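# Stand the bottom chute switch upright on the tray

## Task

Pick up the black switch part at the lower end of the sloped chute, the one resting against the stop, and set it on the white tray standing upright with its shaft pointing up. All other parts must remain standing in the chute, and any parts already upright on the tray must stay upright.

## Robot and tools

Robot: two arms, left_arm and right_arm, each ending in a five-finger hand (right_arm a right hand, left_arm its mirror). Bases in the scene frame: left_arm at (0, +0.225, 0) m, right_arm at (-0.012, -0.274, 0) m, both nearly unrotated. A camera stand sits behind the arms.

Frame: the scene frame has its origin at table-top height midway between the nominal bases; +z up, +x forward over the table, +y toward left_arm. Arm names do not match image sides. Reported positions are in metres and can be off by a few centimetres, more at long reach.

Hand point: a spot fixed to the palm, 0.05 m in front of it and 0.15 m along the fingers from the wrist face. Its +z runs along straight fingers, +y out of the palm, +x across the palm away from the thumb on the right hand (toward the thumb on the left hand). Straight fingers extend 0.06 to 0.07 m past the point and lie 0.06 m behind it along -y. A wrist bracket on the little-finger side can strike things.

Row layout (both tools): one flat list of 28 numbers covering both arms, each in [-1, 1]. Order: left_arm dx, dy, dz, rx, ry, rz; left hand little, ring, middle, index, thumb_bend, thumb_turn, force_limit, speed; then the same 14 for right_arm. The six pose numbers are offsets, not poses: they count from that arm's Hand target as it stood when the action or move began, along scene-frame axes; 1.0 equals 0.6 m or 180 degrees; rx, ry, rz form one rotation vector about the Hand target's position. All rows in one action or list count from that same start, so resending an offset moves further. Sending six zeros re-requests the current Hand target. The eight hand numbers are absolute targets: fingers and thumb_bend -1 straight, +1 curled; thumb_turn -1 beside the palm, +1 opposite the fingers. force_limit maps -1..+1 to about 0..10 N (0..15 N for the two thumb motors); speed rises from near zero at -1 to full at +0.48 and above. For a gentle grip close at speed -0.94 or lower. To leave a hand unchanged, repeat the last eight numbers actually sent to it (before any were sent, use its hand_measured plus hand_force_limit and hand_speed). A grip with the thumb in front fits objects roughly 0.035 to 0.065 m thick, handles down to 0.025 m.

execute_actions: actions is a list of actions; each action is up to 15 rows, one per 1/30 s step, the last row held to fill 15 steps. cameras picks images by name (cam_high, cam_low, cam_left_wrist, cam_right_wrist, or "all"); an empty actions list returns images by default.

move: target is one 28-number row or a list of up to 15 rows, every row an offset from the same starting Hand targets. speed is top path speed in m/s, 0.002 to 4.3, default 0.25 (turns up to twice that in rad/s), one value or one per target. blend in metres rounds corners of a list; 0 stops at each. blocking=false returns after about 0.5 s while motion continues. Paths are straight, run at least 0.5 s and at most 10 s, and do not avoid obstacles or the other arm. Hand numbers of a later target are applied only after arrival and rest.

wait: seconds 0 to 10, arms hold their last command. stop: brakes a running move. zoom_image: camera plus region [x0, y0, x1, y1] in pixels, up to 504 by 504, from that camera's latest image. show_instructions: shows reference pages. finished_scene: scene number 1 to 3; ends the scene irreversibly.

Results: end_effector_position and end_effector_quat_wxyz per arm; Hand target (the last commanded pose after clipping, base for the next offsets); joint positions, velocities and torques; hand_measured, hand_stopped_by (moving, target, force, stalled, fault) and hand_load_n, six values each in the motor order above; a lost grip shows as load near 0. move adds a "move:" line: done, off_target, moving, held or fault, plus limits (paced means clipped, held means steps withheld). MOTOR HOT warns of heating; OVER-TEMPERATURE FAULT means that arm has dropped for 30 to 60 s.

Behaviour: arms track loosely and often rest 1 to 3 cm, sometimes 5 cm, below the command; send the remaining gap as a new offset. Commanded orientation is clipped to 40 degrees from the measured one per step. Faster moves push and hit harder.

Avoid: dropping or releasing a moving part, letting anything fall or leave the table, hard hits on fixed objects, strong pushes, excess finger force, any contact or pressing between the two hands, paths passing near an arm's own base, and long holds at full stretch or against obstacles that overheat motors. Loose parts may occasionally be nudged by outside disturbances.

Each tool is called after "Call:" by a JSON object that holds its "op" and its "data".

Reference images:

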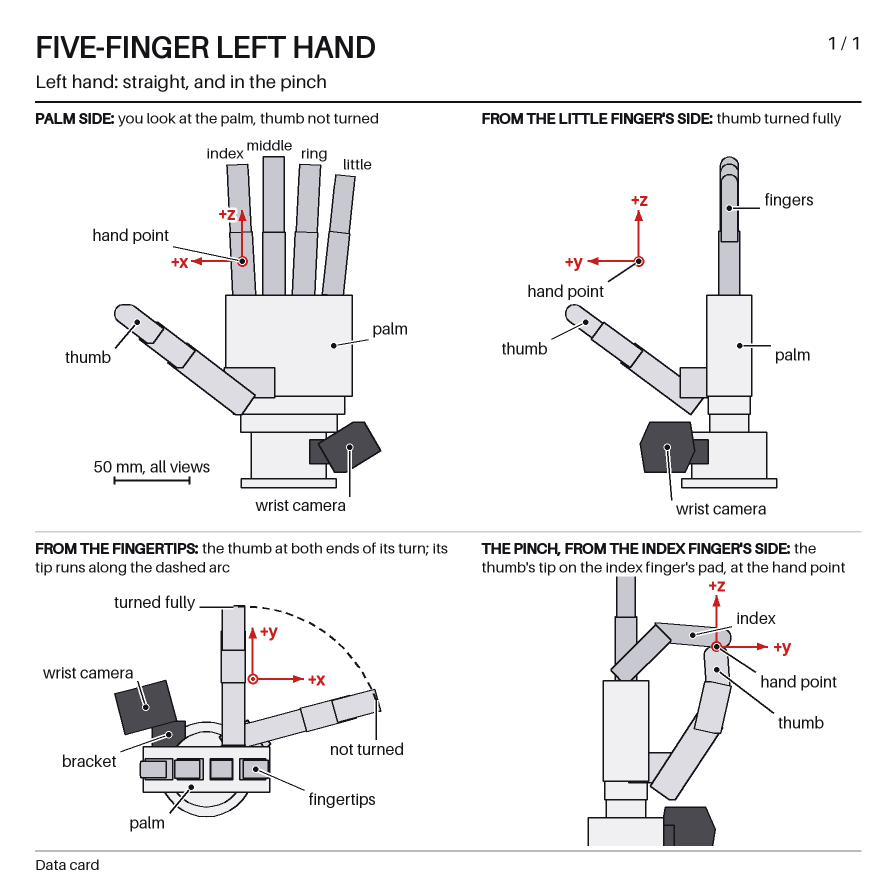

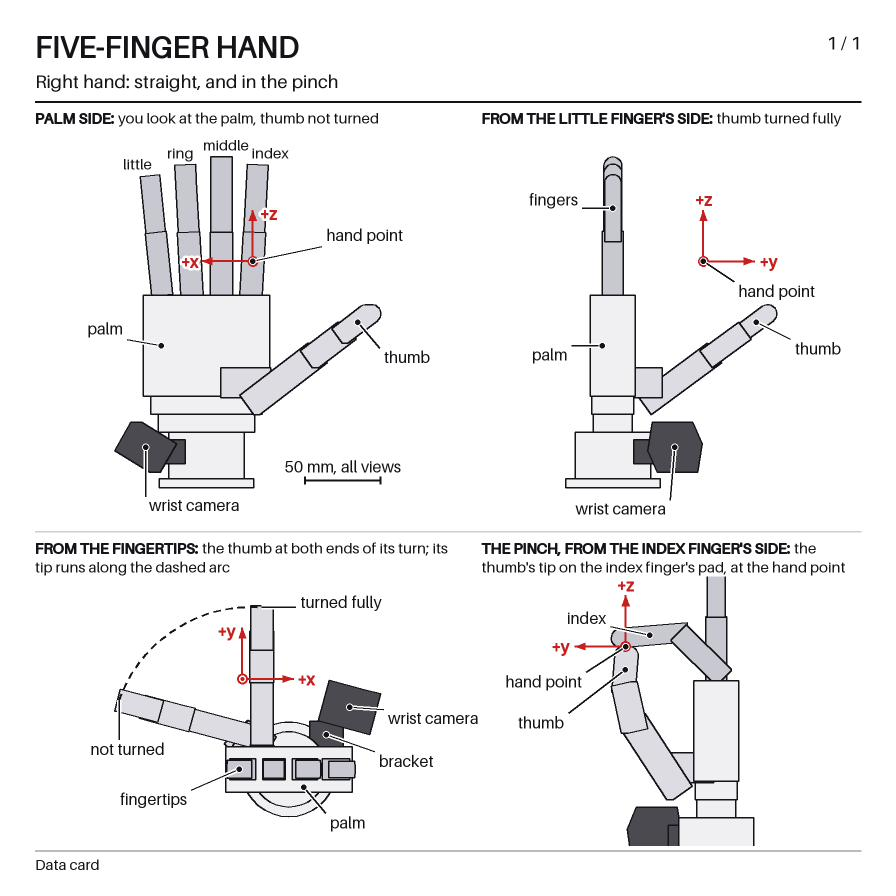

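## Session

Call:
{"op": "execute_actions", "data": {"actions": []}}

Scene clock: 0.00 s.
left_arm: end_effector_position=(+0.6659, +0.6387, +0.2686) hand_measured=(-1.000, -1.000, -1.000, -1.000, -1.000, -1.000) hand_load_n=(+0.0, +0.0, +0.0, +0.0, +0.0, +0.0) hand_stopped_by=(target, target, target, target, target, target) hand_force_limit=0.00 hand_speed=-0.80 end_effector_quat_wxyz=(-0.531, +0.716, -0.453, -0.010) | right_arm: end_effector_position=(+0.0407, -0.7915, +0.2938) hand_measured=(-1.000, -1.000, -1.000, -1.000, -1.000, -1.000) hand_load_n=(+0.0, +0.0, +0.0, +0.0, +0.0, +0.0) hand_stopped_by=(target, target, target, target, target, target) hand_force_limit=0.00 hand_speed=-0.80 end_effector_quat_wxyz=(+0.411, +0.715, -0.428, +0.371)
Joint positions: left_arm=[0.428 1.923 1.893 -0.496 -0.515 0.306] | right_arm=[-1.302 1.081 0.85 -0.167 0.05 -1.847]
Joint velocities: within noise
Joint torques (N m): no reading
Heat: left arm: hottest elbow 30 °C; right arm: hottest waist 34 °C.
Hand target: left_arm +0.6715, +0.6414, +0.2779; -0.538, +0.714, -0.448, -0.006 | right_arm +0.0423, -0.7978, +0.3172; +0.423, +0.704, -0.423, +0.383

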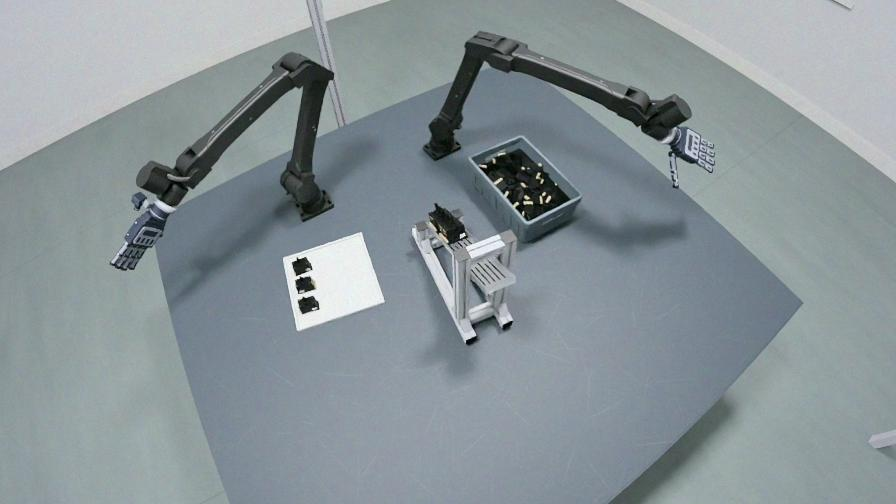

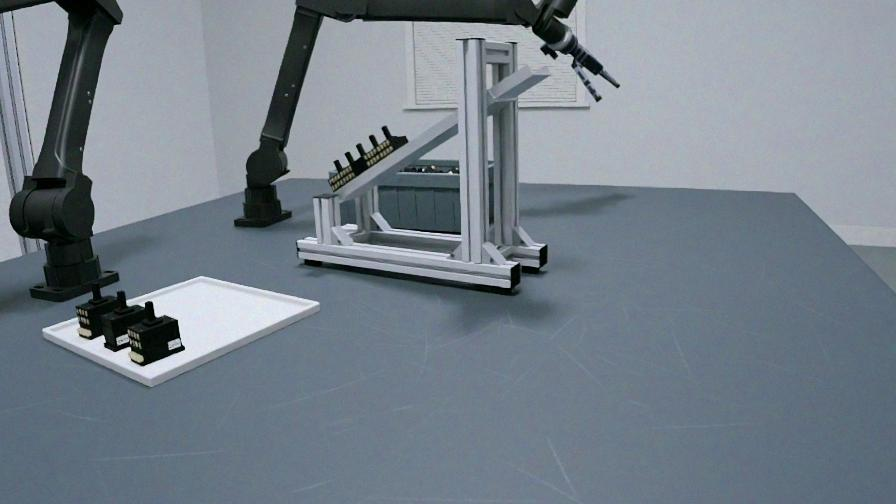

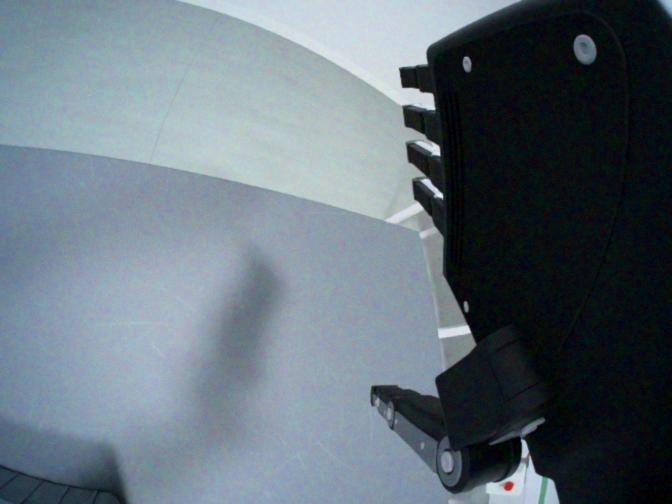

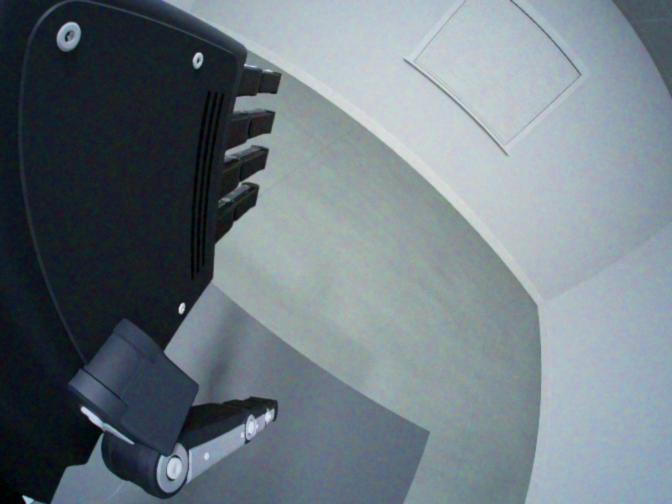

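Call:
{"op": "zoom_image", "data": {"camera": "cam_high", "region": [400, 180, 540, 350]}}

Call:
{"op": "zoom_image", "data": {"camera": "cam_low", "region": [290, 100, 490, 260]}}

Call:
{"op": "zoom_image", "data": {"camera": "cam_high", "region": [270, 220, 400, 340]}}

Call:
{"op": "zoom_image", "data": {"camera": "cam_low", "region": [20, 260, 340, 400]}}

Scaled by 2.965.

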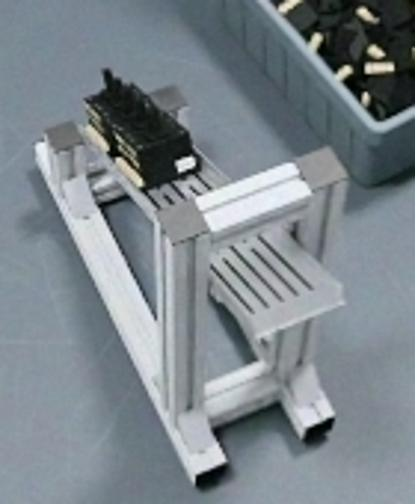

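Scaled by 2.520.

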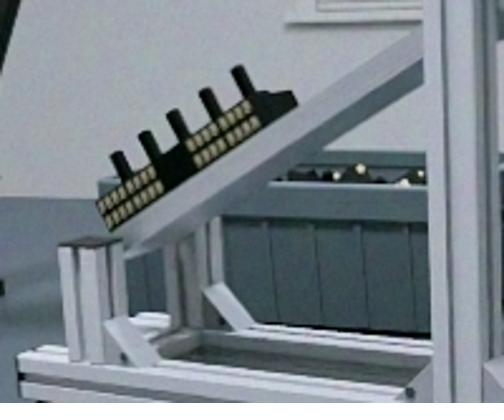

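Scaled by 3.877.

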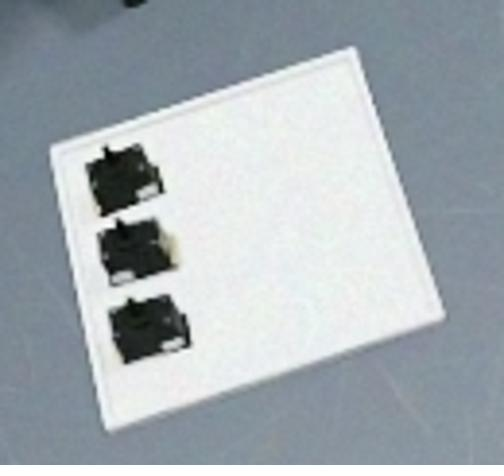

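Scaled by 1.575.

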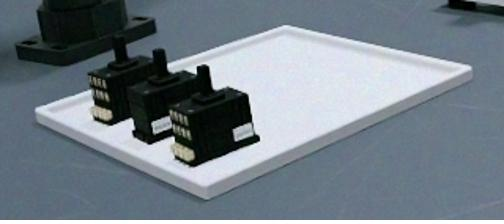

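Call:
{"op": "move", "data": {"target": [0,0,0,0,0,0,-1,-1,-1,-1,-1,-1,0,-0.8,0.346,0.413,0.221,0.2733,-0.446,-0.115,-1,-1,-1,-1,-1,-1,0,-0.8], "speed": 0.4, "cameras": ["cam_high"]}}

Scene clock: 125.90 s.
left_arm: end_effector_position=(+0.6659, +0.6387, +0.2686) hand_measured=(-1.000, -1.000, -1.000, -1.000, -1.000, -1.000) hand_load_n=(+0.0, +0.0, +0.0, +0.0, +0.0, +0.0) hand_stopped_by=(target, target, target, target, target, target) hand_force_limit=0.00 hand_speed=-0.80 end_effector_quat_wxyz=(-0.531, +0.716, -0.453, -0.010) | right_arm: end_effector_position=(+0.2451, -0.5535, +0.4126) hand_measured=(-1.000, -1.000, -1.000, -1.000, -1.000, -1.000) hand_load_n=(+0.0, +0.0, +0.0, +0.0, +0.0, +0.0) hand_stopped_by=(target, target, target, target, target, target) hand_force_limit=0.00 hand_speed=-0.80 end_effector_quat_wxyz=(+0.175, -0.329, +0.818, -0.438)
Joint positions: left_arm=[0.428 1.923 1.893 -0.496 -0.515 0.306] | right_arm=[-0.937 0.896 1.28 -0.977 -0.124 -0.084]
Joint torques (N m): left_arm=[-1.08 -21.6 11.56 2.13 -0.3 -0.08] | right_arm=[2.2 -1.96 13.68 1.39 -0.17 0.2]
Heat: left arm: hottest elbow 41 °C; right arm: hottest elbow 39 °C.
Hand target: left_arm +0.6715, +0.6414, +0.2779; -0.538, +0.714, -0.448, -0.006 | right_arm +0.2499, -0.5499, +0.4498; +0.187, -0.325, +0.803, -0.464
Off the commanded pose: left_arm 0.011 m, 1 deg | right_arm 0.038 m, 4 deg.
move: off_target (left_arm, right_arm)
Images, in order (width x height): cam_high 896x504.

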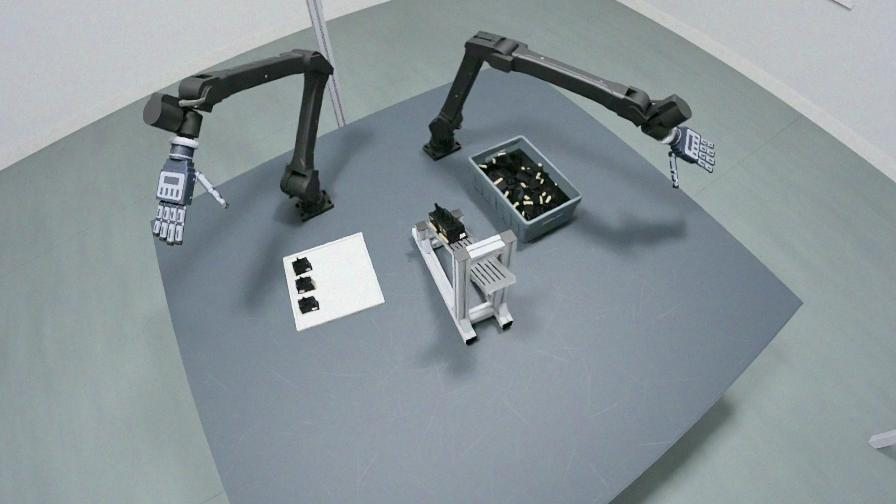

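Call:
{"op": "move", "data": {"target": [0,0,0,0,0,0,-1,-1,-1,-1,-1,-1,0,-0.8,0.083,0.85,-0.12,0.3598,-0.0422,-0.1684,-1,-1,-1,-1,-1,1,0,0], "speed": 0.35, "cameras": ["all"]}}

Scene clock: 133.33 s.
left_arm: end_effector_position=(+0.6659, +0.6387, +0.2686) hand_measured=(-1.000, -1.000, -1.000, -1.000, -1.000, -1.000) hand_load_n=(+0.0, +0.0, +0.0, +0.0, +0.0, +0.0) hand_stopped_by=(target, target, target, target, target, target) hand_force_limit=0.00 hand_speed=-0.80 end_effector_quat_wxyz=(-0.531, +0.716, -0.453, -0.010) | right_arm: end_effector_position=(+0.2978, -0.0472, +0.3780) hand_measured=(-1.000, -1.000, -1.000, -1.000, -1.000, +1.000) hand_load_n=(+0.0, +0.0, +0.0, +0.0, +0.0, +0.0) hand_stopped_by=(target, target, target, target, target, target) hand_force_limit=0.00 hand_speed=0.00 end_effector_quat_wxyz=(+0.246, -0.050, +0.968, +0.016)
Joint positions: left_arm=[0.428 1.923 1.893 -0.496 -0.515 0.306] | right_arm=[0.685 0.95 1.277 -1.464 0.252 2.077]
Joint torques (N m): left_arm=[-1.44 -21.25 11.69 2.04 -0.28 -0.07] | right_arm=[2.14 -1.32 7.92 1.69 0.15 0.22]
Heat: left arm: hottest elbow 41 °C; right arm: hottest elbow 40 °C.
Hand target: left_arm +0.6715, +0.6414, +0.2779; -0.538, +0.714, -0.448, -0.006 | right_arm +0.2998, -0.0400, +0.3777; +0.258, +0.063, +0.964, -0.017
Off the commanded pose: left_arm 0.011 m, 1 deg | right_arm 0.008 m, 14 deg.
joint sent to its limit (right arm) — joint 6 (wrist roll), upper limit. The joint targets are off in orientation, not in position.
move: off_target (left_arm, right_arm)
camera_calibration:
cam_right_wrist: T_world_to_cam=[[-0.312437, 0.935566, -0.164621, 0.200326], [0.487816, 0.306718, 0.817288, -0.434832], [0.815119, 0.175046, -0.552213, 0.0861416], [0, 0, 0, 1]] pos_world=[0.204492, -0.0691259, 0.43593]

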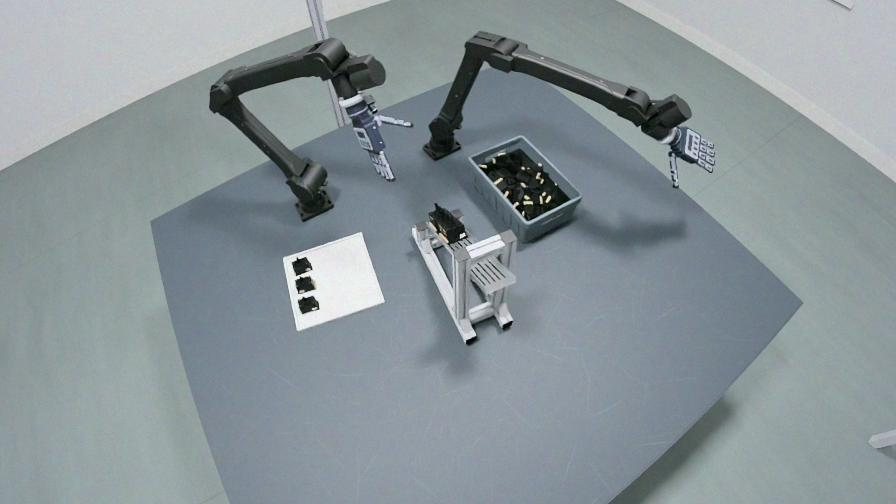

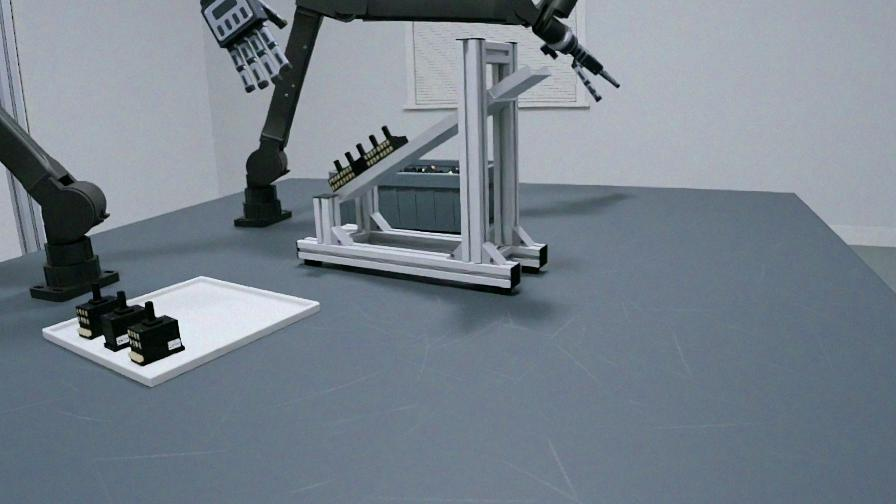

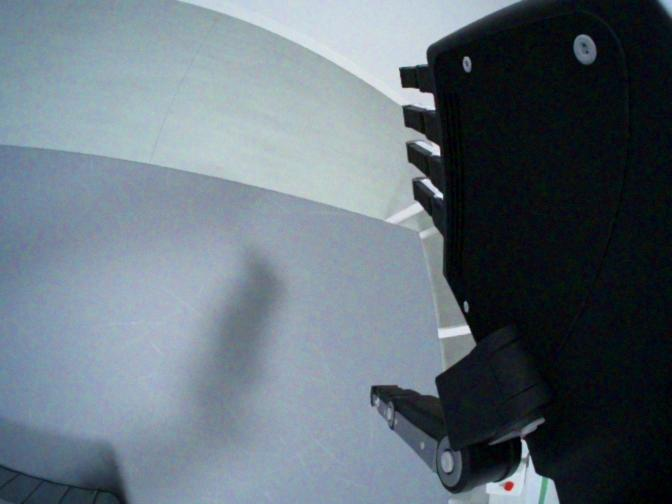

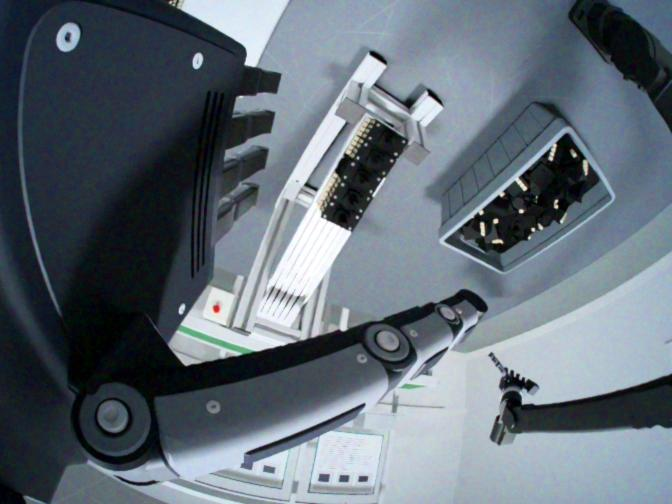

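Call:
{"op": "zoom_image", "data": {"camera": "cam_right_wrist", "region": [260, 40, 480, 260]}}

Scaled by 2.291 from the camera's 672x504 image, which has a finer 960x720 frame.

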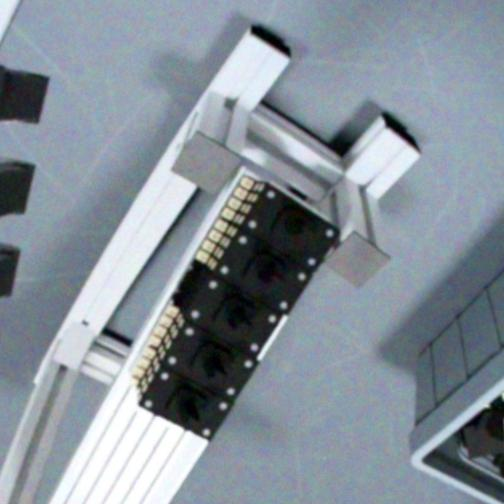

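Call:
{"op": "move", "data": {"target": [0,0,0,0,0,0,-1,-1,-1,-1,-1,-1,0,-0.8,-0.033,-0.35,0.07,-0.328,-0.289,0.630,-1,-1,-1,-0.85,-1,0.76,0,0], "speed": 0.45, "cameras": ["cam_right_wrist"]}}

Scene clock: 256.63 s.
left_arm: end_effector_position=(+0.6659, +0.6387, +0.2686) hand_measured=(-1.000, -1.000, -1.000, -1.000, -1.000, -1.000) hand_load_n=(+0.0, +0.0, +0.0, +0.0, +0.0, +0.0) hand_stopped_by=(target, target, target, target, target, target) hand_force_limit=0.00 hand_speed=-0.80 end_effector_quat_wxyz=(-0.531, +0.716, -0.453, -0.010) | right_arm: end_effector_position=(+0.2740, -0.2436, +0.3981) hand_measured=(-1.000, -1.000, -1.000, -0.850, -1.000, +0.760) hand_load_n=(+0.0, +0.0, +0.0, +0.0, +0.0, +0.0) hand_stopped_by=(target, target, target, target, target, target) hand_force_limit=0.00 hand_speed=0.00 end_effector_quat_wxyz=(-0.472, +0.813, -0.306, +0.149)
Joint positions: left_arm=[0.428 1.923 1.893 -0.496 -0.515 0.306] | right_arm=[-0.386 0.964 1.325 -1.525 -0.981 -1.036]
Joint torques (N m): left_arm=[-0.5 -21.77 11.78 2.25 -0.34 -0.08] | right_arm=[0.15 -0.56 12.62 0.5 -1 -0.07]
Heat: left arm: hottest elbow 42 °C; right arm: hottest elbow 36 °C.
Hand target: left_arm +0.6715, +0.6414, +0.2779; -0.538, +0.714, -0.448, -0.006 | right_arm +0.2799, -0.2500, +0.4197; -0.470, +0.814, -0.296, +0.171
Off the commanded pose: left_arm 0.011 m, 1 deg | right_arm 0.023 m, 3 deg.
move: off_target (left_arm, right_arm)
camera_calibration:
cam_right_wrist: T_world_to_cam=[[-0.112212, -0.491857, -0.863415, 0.255442], [-0.990419, 0.125742, 0.0570867, 0.284187], [0.0804892, 0.861548, -0.501255, 0.499313], [0, 0, 0, 1]] pos_world=[0.269939, -0.340275, 0.454612]
Images, in order (width x height): cam_right_wrist 672x504.

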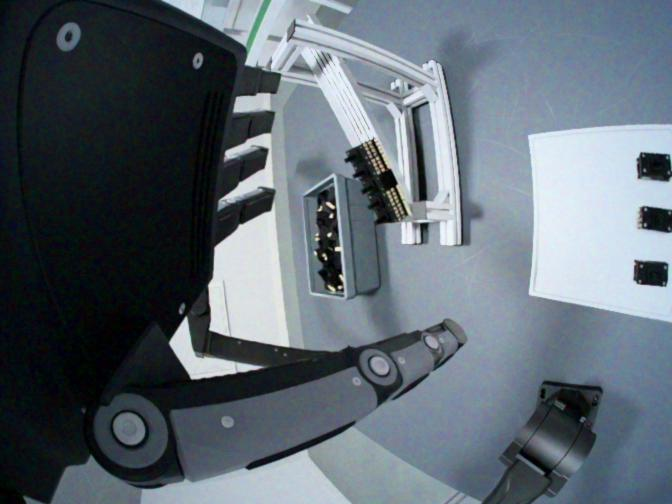

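Call:
{"op": "zoom_image", "data": {"camera": "cam_right_wrist", "region": [320, 120, 470, 250]}}

Scaled by 3.360 from the camera's 672x504 image, which has a finer 960x720 frame.

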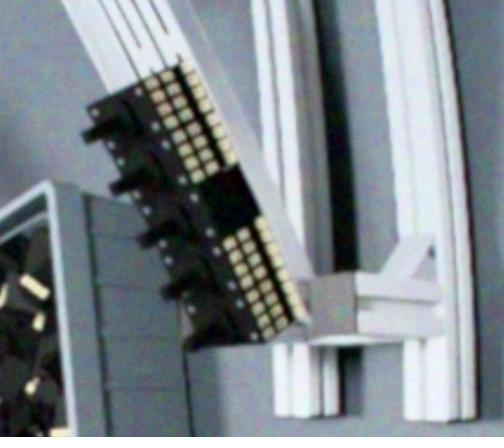

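Call:
{"op": "move", "data": {"target": [0,0,0,0,0,0,-1,-1,-1,-1,-1,-1,0,-0.8,0.061,0.41,-0.283,-0.0613,-0.139,0.1764,-1,-1,-1,-0.85,-1,0.76,0,0], "speed": 0.3, "cameras": ["all"]}}

Call:
{"op": "zoom_image", "data": {"camera": "cam_right_wrist", "region": [250, 100, 550, 350]}}

Call:
{"op": "zoom_image", "data": {"camera": "cam_low", "region": [280, 30, 480, 230]}}

Scene clock: 286.17 s.
left_arm: end_effector_position=(+0.6659, +0.6387, +0.2686) hand_measured=(-1.000, -1.000, -1.000, -1.000, -1.000, -1.000) hand_load_n=(+0.0, +0.0, +0.0, +0.0, +0.0, +0.0) hand_stopped_by=(target, target, target, target, target, target) hand_force_limit=0.00 hand_speed=-0.80 end_effector_quat_wxyz=(-0.531, +0.716, -0.453, -0.010) | right_arm: end_effector_position=(+0.3123, -0.0074, +0.2442) hand_measured=(-1.000, -1.000, -1.000, -0.850, -1.000, +0.760) hand_load_n=(+0.0, +0.0, +0.0, +0.0, +0.0, +0.0) hand_stopped_by=(target, target, target, target, target, target) hand_force_limit=0.00 hand_speed=0.00 end_effector_quat_wxyz=(-0.469, +0.854, +0.049, +0.221)
Joint positions: left_arm=[0.428 1.923 1.893 -0.496 -0.515 0.306] | right_arm=[0.491 0.966 0.85 -0.49 -0.622 -0.881]
Joint torques (N m): left_arm=[-0.32 -21.66 11.67 2.18 -0.32 -0.04] | right_arm=[1.14 -2.67 9.36 2.51 -0.44 -0.1]
Heat: left arm: hottest elbow 42 °C; right arm: hottest elbow 41 °C.
Hand target: left_arm +0.6715, +0.6414, +0.2779; -0.538, +0.714, -0.448, -0.006 | right_arm +0.3166, -0.0040, +0.2501; -0.472, +0.848, +0.061, +0.234
Off the commanded pose: left_arm 0.011 m, 1 deg | right_arm 0.008 m, 2 deg.
move: off_target (left_arm)
camera_calibration:
cam_right_wrist: T_world_to_cam=[[0.536895, -0.528332, -0.65773, -0.0101093], [-0.837656, -0.426603, -0.34109, 0.346703], [-0.100381, 0.734081, -0.671602, 0.312687], [0, 0, 0, 1]] pos_world=[0.327233, -0.0869743, 0.321609]

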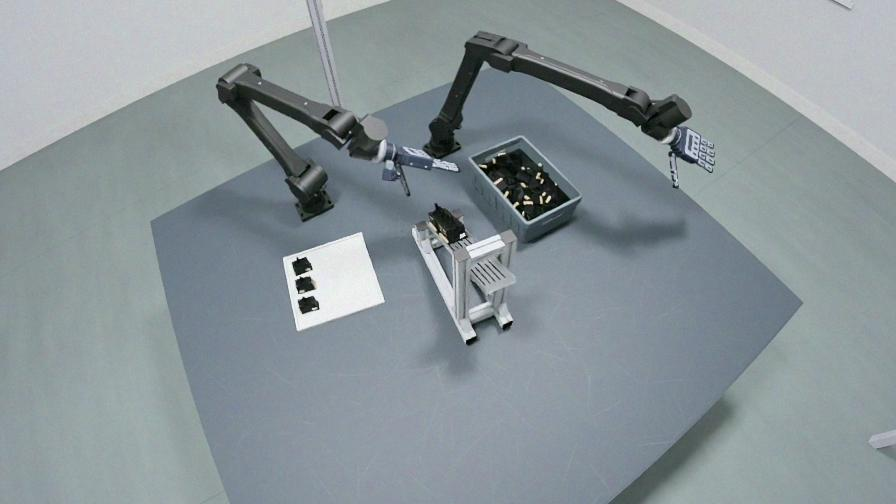

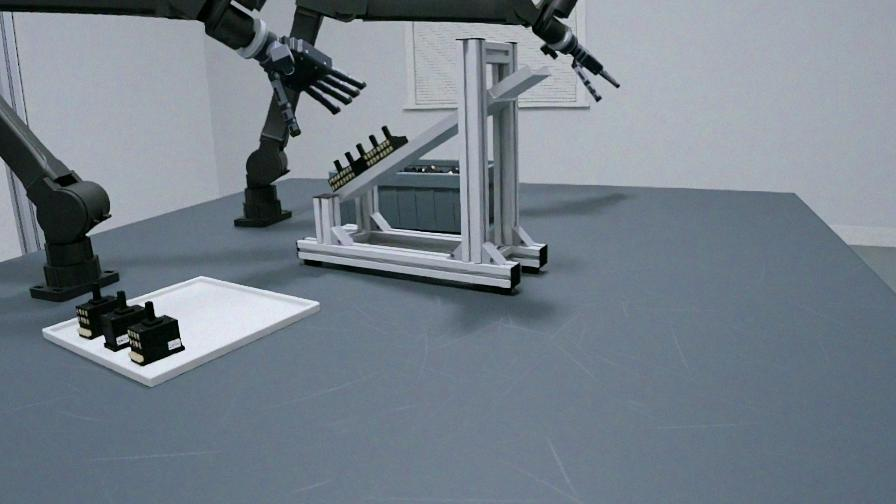

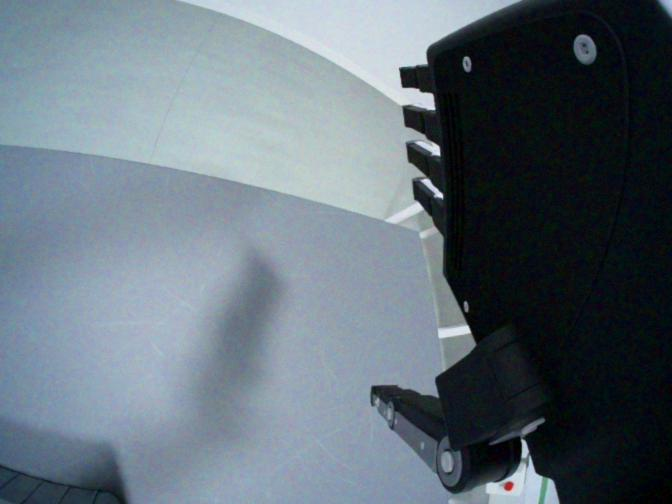

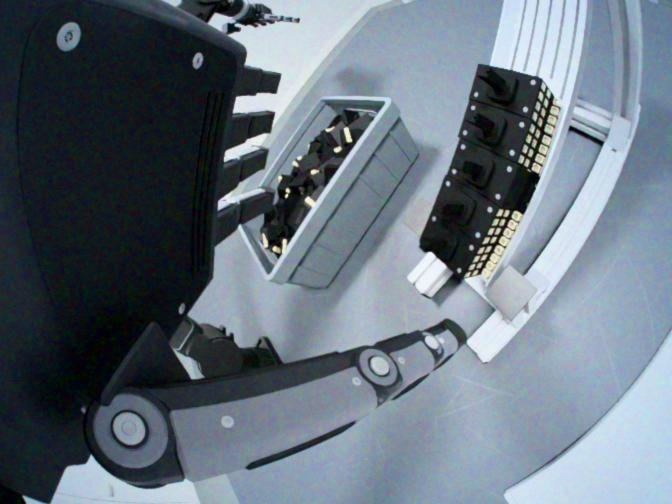

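Scaled by 1.680 from the camera's 672x504 image, which has a finer 960x720 frame.

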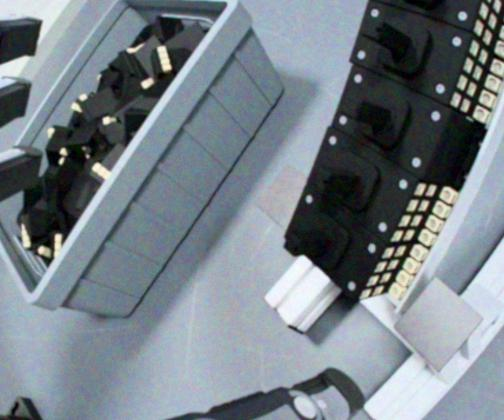

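Scaled by 2.520.

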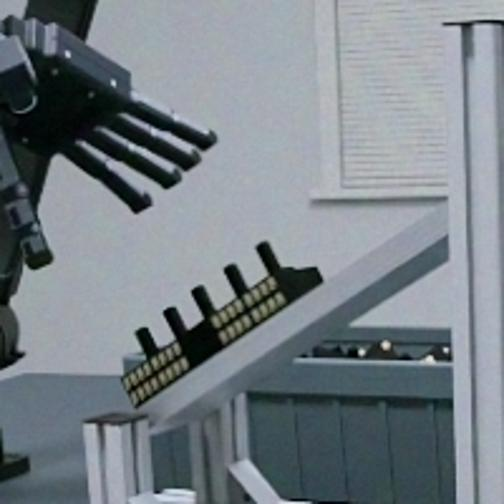

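Call:
{"op": "move", "data": {"target": [0,0,0,0,0,0,-1,-1,-1,-1,-1,-1,0,-0.8,0.034,-0.0045,-0.067,0,0,0,-1,-1,-1,-0.85,-1,0.76,0,0], "speed": 0.15, "cameras": ["cam_right_wrist","cam_low"]}}

Call:
{"op": "zoom_image", "data": {"camera": "cam_right_wrist", "region": [400, 150, 600, 350]}}

Call:
{"op": "zoom_image", "data": {"camera": "cam_low", "region": [280, 30, 480, 230]}}

Scene clock: 300.83 s.
left_arm: end_effector_position=(+0.6659, +0.6387, +0.2686) hand_measured=(-1.000, -1.000, -1.000, -1.000, -1.000, -1.000) hand_load_n=(+0.0, -0.5, +0.0, +0.0, +0.0, +0.0) hand_stopped_by=(target, target, target, target, target, target) hand_force_limit=0.00 hand_speed=-0.80 end_effector_quat_wxyz=(-0.531, +0.716, -0.453, -0.010) | right_arm: end_effector_position=(+0.3286, -0.0050, +0.2064) hand_measured=(-1.000, -1.000, -1.000, -0.850, -1.000, +0.760) hand_load_n=(+0.0, +0.0, +0.0, +0.0, +0.0, +0.0) hand_stopped_by=(target, target, target, target, target, target) hand_force_limit=0.00 hand_speed=0.00 end_effector_quat_wxyz=(-0.470, +0.853, +0.056, +0.220)
Joint positions: left_arm=[0.428 1.923 1.893 -0.496 -0.515 0.306] | right_arm=[0.471 1.036 0.792 -0.371 -0.648 -0.907]
Joint torques (N m): left_arm=[-0.67 -21.6 11.6 2.14 -0.31 -0.02] | right_arm=[-1.14 -2.08 8.95 2.24 -0.59 -0.1]
Heat: left arm: hottest elbow 43 °C; right arm: hottest elbow 39 °C.
Hand target: left_arm +0.6715, +0.6414, +0.2779; -0.538, +0.714, -0.448, -0.006 | right_arm +0.3371, -0.0067, +0.2097; -0.472, +0.848, +0.061, +0.234
Off the commanded pose: left_arm 0.011 m, 1 deg | right_arm 0.009 m, 2 deg.
move: off_target (left_arm)
camera_calibration:
cam_right_wrist: T_world_to_cam=[[0.548219, -0.520179, -0.654882, -0.0468018], [-0.829579, -0.437548, -0.346915, 0.346827], [-0.106084, 0.733462, -0.671401, 0.289009], [0, 0, 0, 1]] pos_world=[0.344038, -0.0845693, 0.283711]
Images, in order (width x height): cam_low 896x504, cam_right_wrist 672x504.

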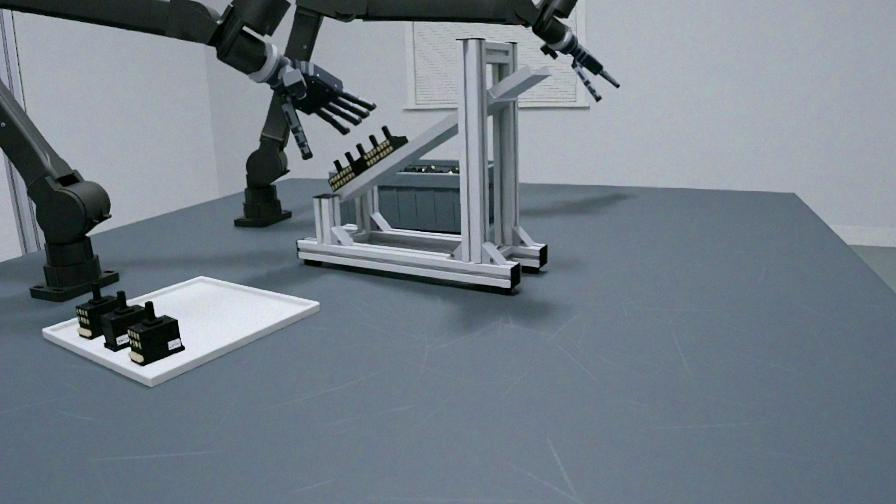

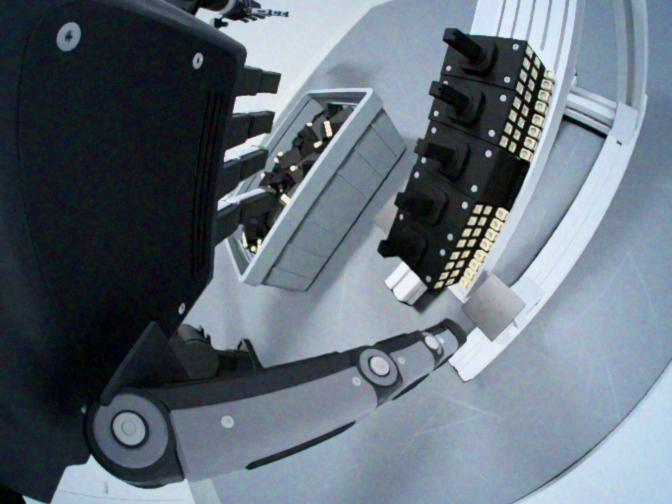

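Scaled by 2.520 from the camera's 672x504 image, which has a finer 960x720 frame.

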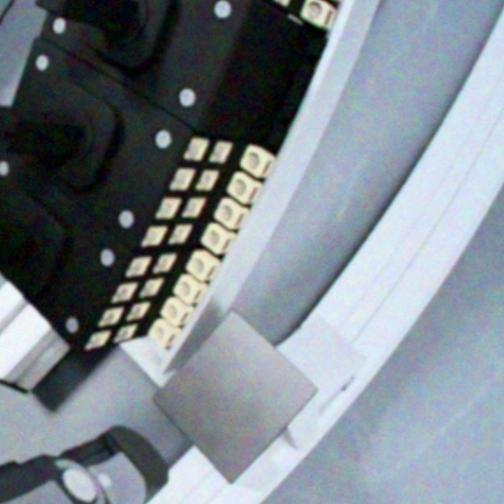

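Scaled by 2.520.

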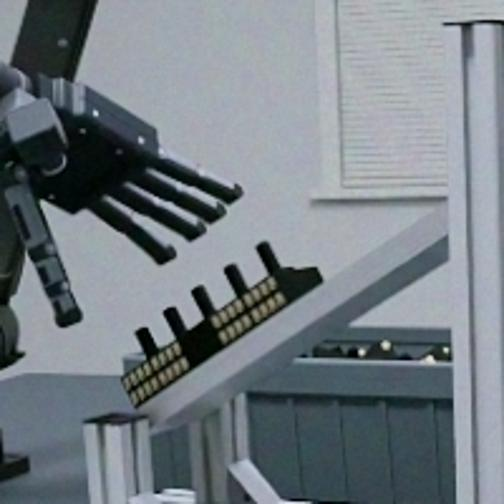

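Call:
{"op": "move", "data": {"target": [0,0,0,0,0,0,-1,-1,-1,-1,-1,-1,0,-0.8,0.033,0.015,-0.057,0,0,0,-1,-1,-1,-0.85,-1,0.76,0,0], "speed": 0.12, "cameras": ["cam_right_wrist","cam_low","cam_high"]}}

Call:
{"op": "zoom_image", "data": {"camera": "cam_right_wrist", "region": [350, 120, 600, 370]}}

Call:
{"op": "zoom_image", "data": {"camera": "cam_low", "region": [300, 70, 440, 210]}}

Call:
{"op": "zoom_image", "data": {"camera": "cam_high", "region": [380, 130, 520, 270]}}

Scene clock: 338.47 s.
left_arm: end_effector_position=(+0.6659, +0.6387, +0.2686) hand_measured=(-1.000, -1.000, -1.000, -1.000, -1.000, -1.000) hand_load_n=(+0.0, +0.0, +0.0, +0.0, +0.0, +0.0) hand_stopped_by=(target, target, target, target, target, target) hand_force_limit=0.00 hand_speed=-0.80 end_effector_quat_wxyz=(-0.531, +0.716, -0.453, -0.010) | right_arm: end_effector_position=(+0.3485, +0.0048, +0.1733) hand_measured=(-1.000, -1.000, -1.000, -0.850, -1.000, +0.760) hand_load_n=(+0.0, +0.0, +0.0, +0.0, +0.5, +0.5) hand_stopped_by=(target, target, target, target, target, target) hand_force_limit=0.00 hand_speed=0.00 end_effector_quat_wxyz=(-0.471, +0.852, +0.057, +0.221)
Joint positions: left_arm=[0.428 1.923 1.893 -0.496 -0.515 0.306] | right_arm=[0.471 1.135 0.767 -0.246 -0.649 -0.909]
Joint torques (N m): left_arm=[-1.26 -21.54 11.7 2.4 -0.27 -0.07] | right_arm=[-0.73 -3.9 8.38 2.24 -0.58 -0.12]
Heat: left arm: hottest elbow 43 °C; right arm: hottest elbow 39 °C.
Hand target: left_arm +0.6715, +0.6414, +0.2779; -0.538, +0.714, -0.448, -0.006 | right_arm +0.3568, +0.0022, +0.1755; -0.472, +0.848, +0.061, +0.234
Off the commanded pose: left_arm 0.011 m, 1 deg | right_arm 0.009 m, 2 deg.
move: off_target (left_arm)
camera_calibration:
cam_right_wrist: T_world_to_cam=[[0.550762, -0.518656, -0.653954, -0.0752796], [-0.827968, -0.43853, -0.349516, 0.356054], [-0.1055, 0.733953, -0.670956, 0.261411], [0, 0, 0, 1]] pos_world=[0.363841, -0.0747673, 0.250612]
Images, in order (width x height): cam_high 896x504, cam_low 896x504, cam_right_wrist 672x504.

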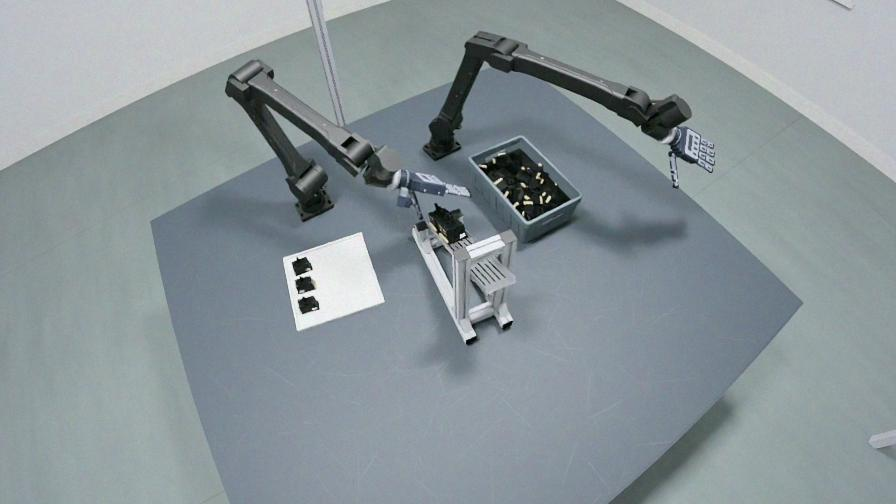

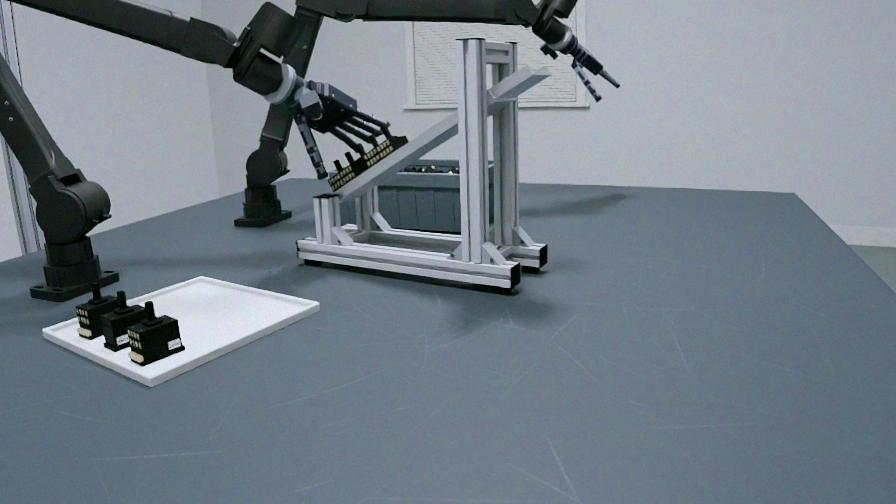

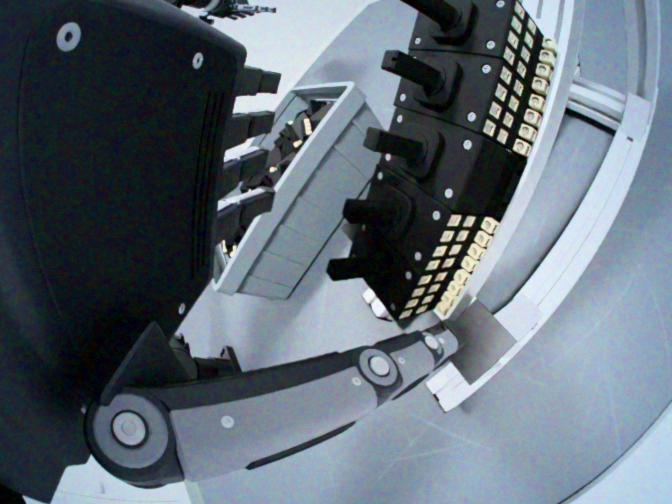

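Scaled by 2.016 from the camera's 672x504 image, which has a finer 960x720 frame.

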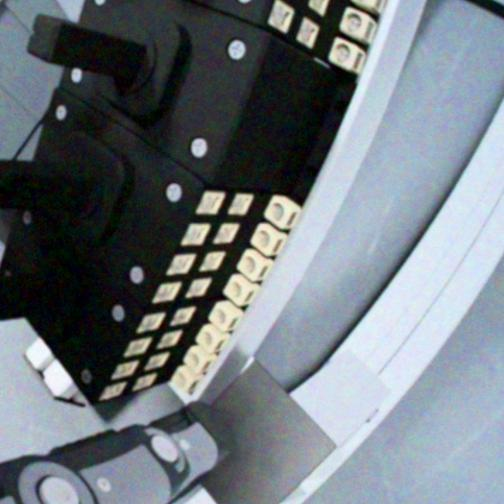

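Scaled by 3.600.

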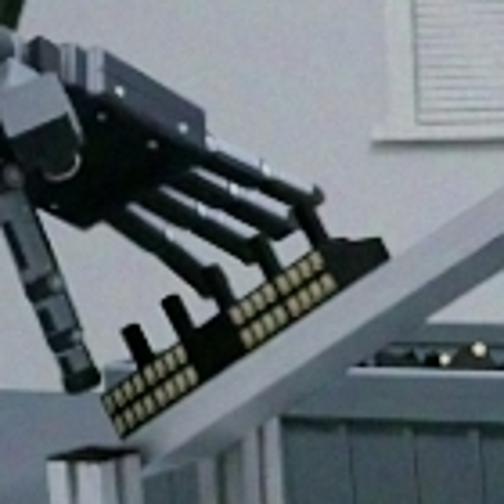

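Scaled by 3.600.

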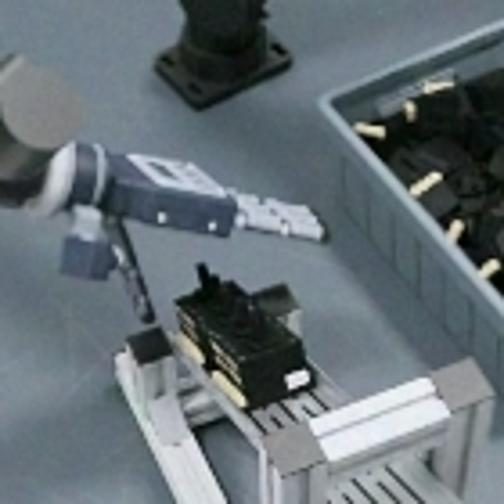

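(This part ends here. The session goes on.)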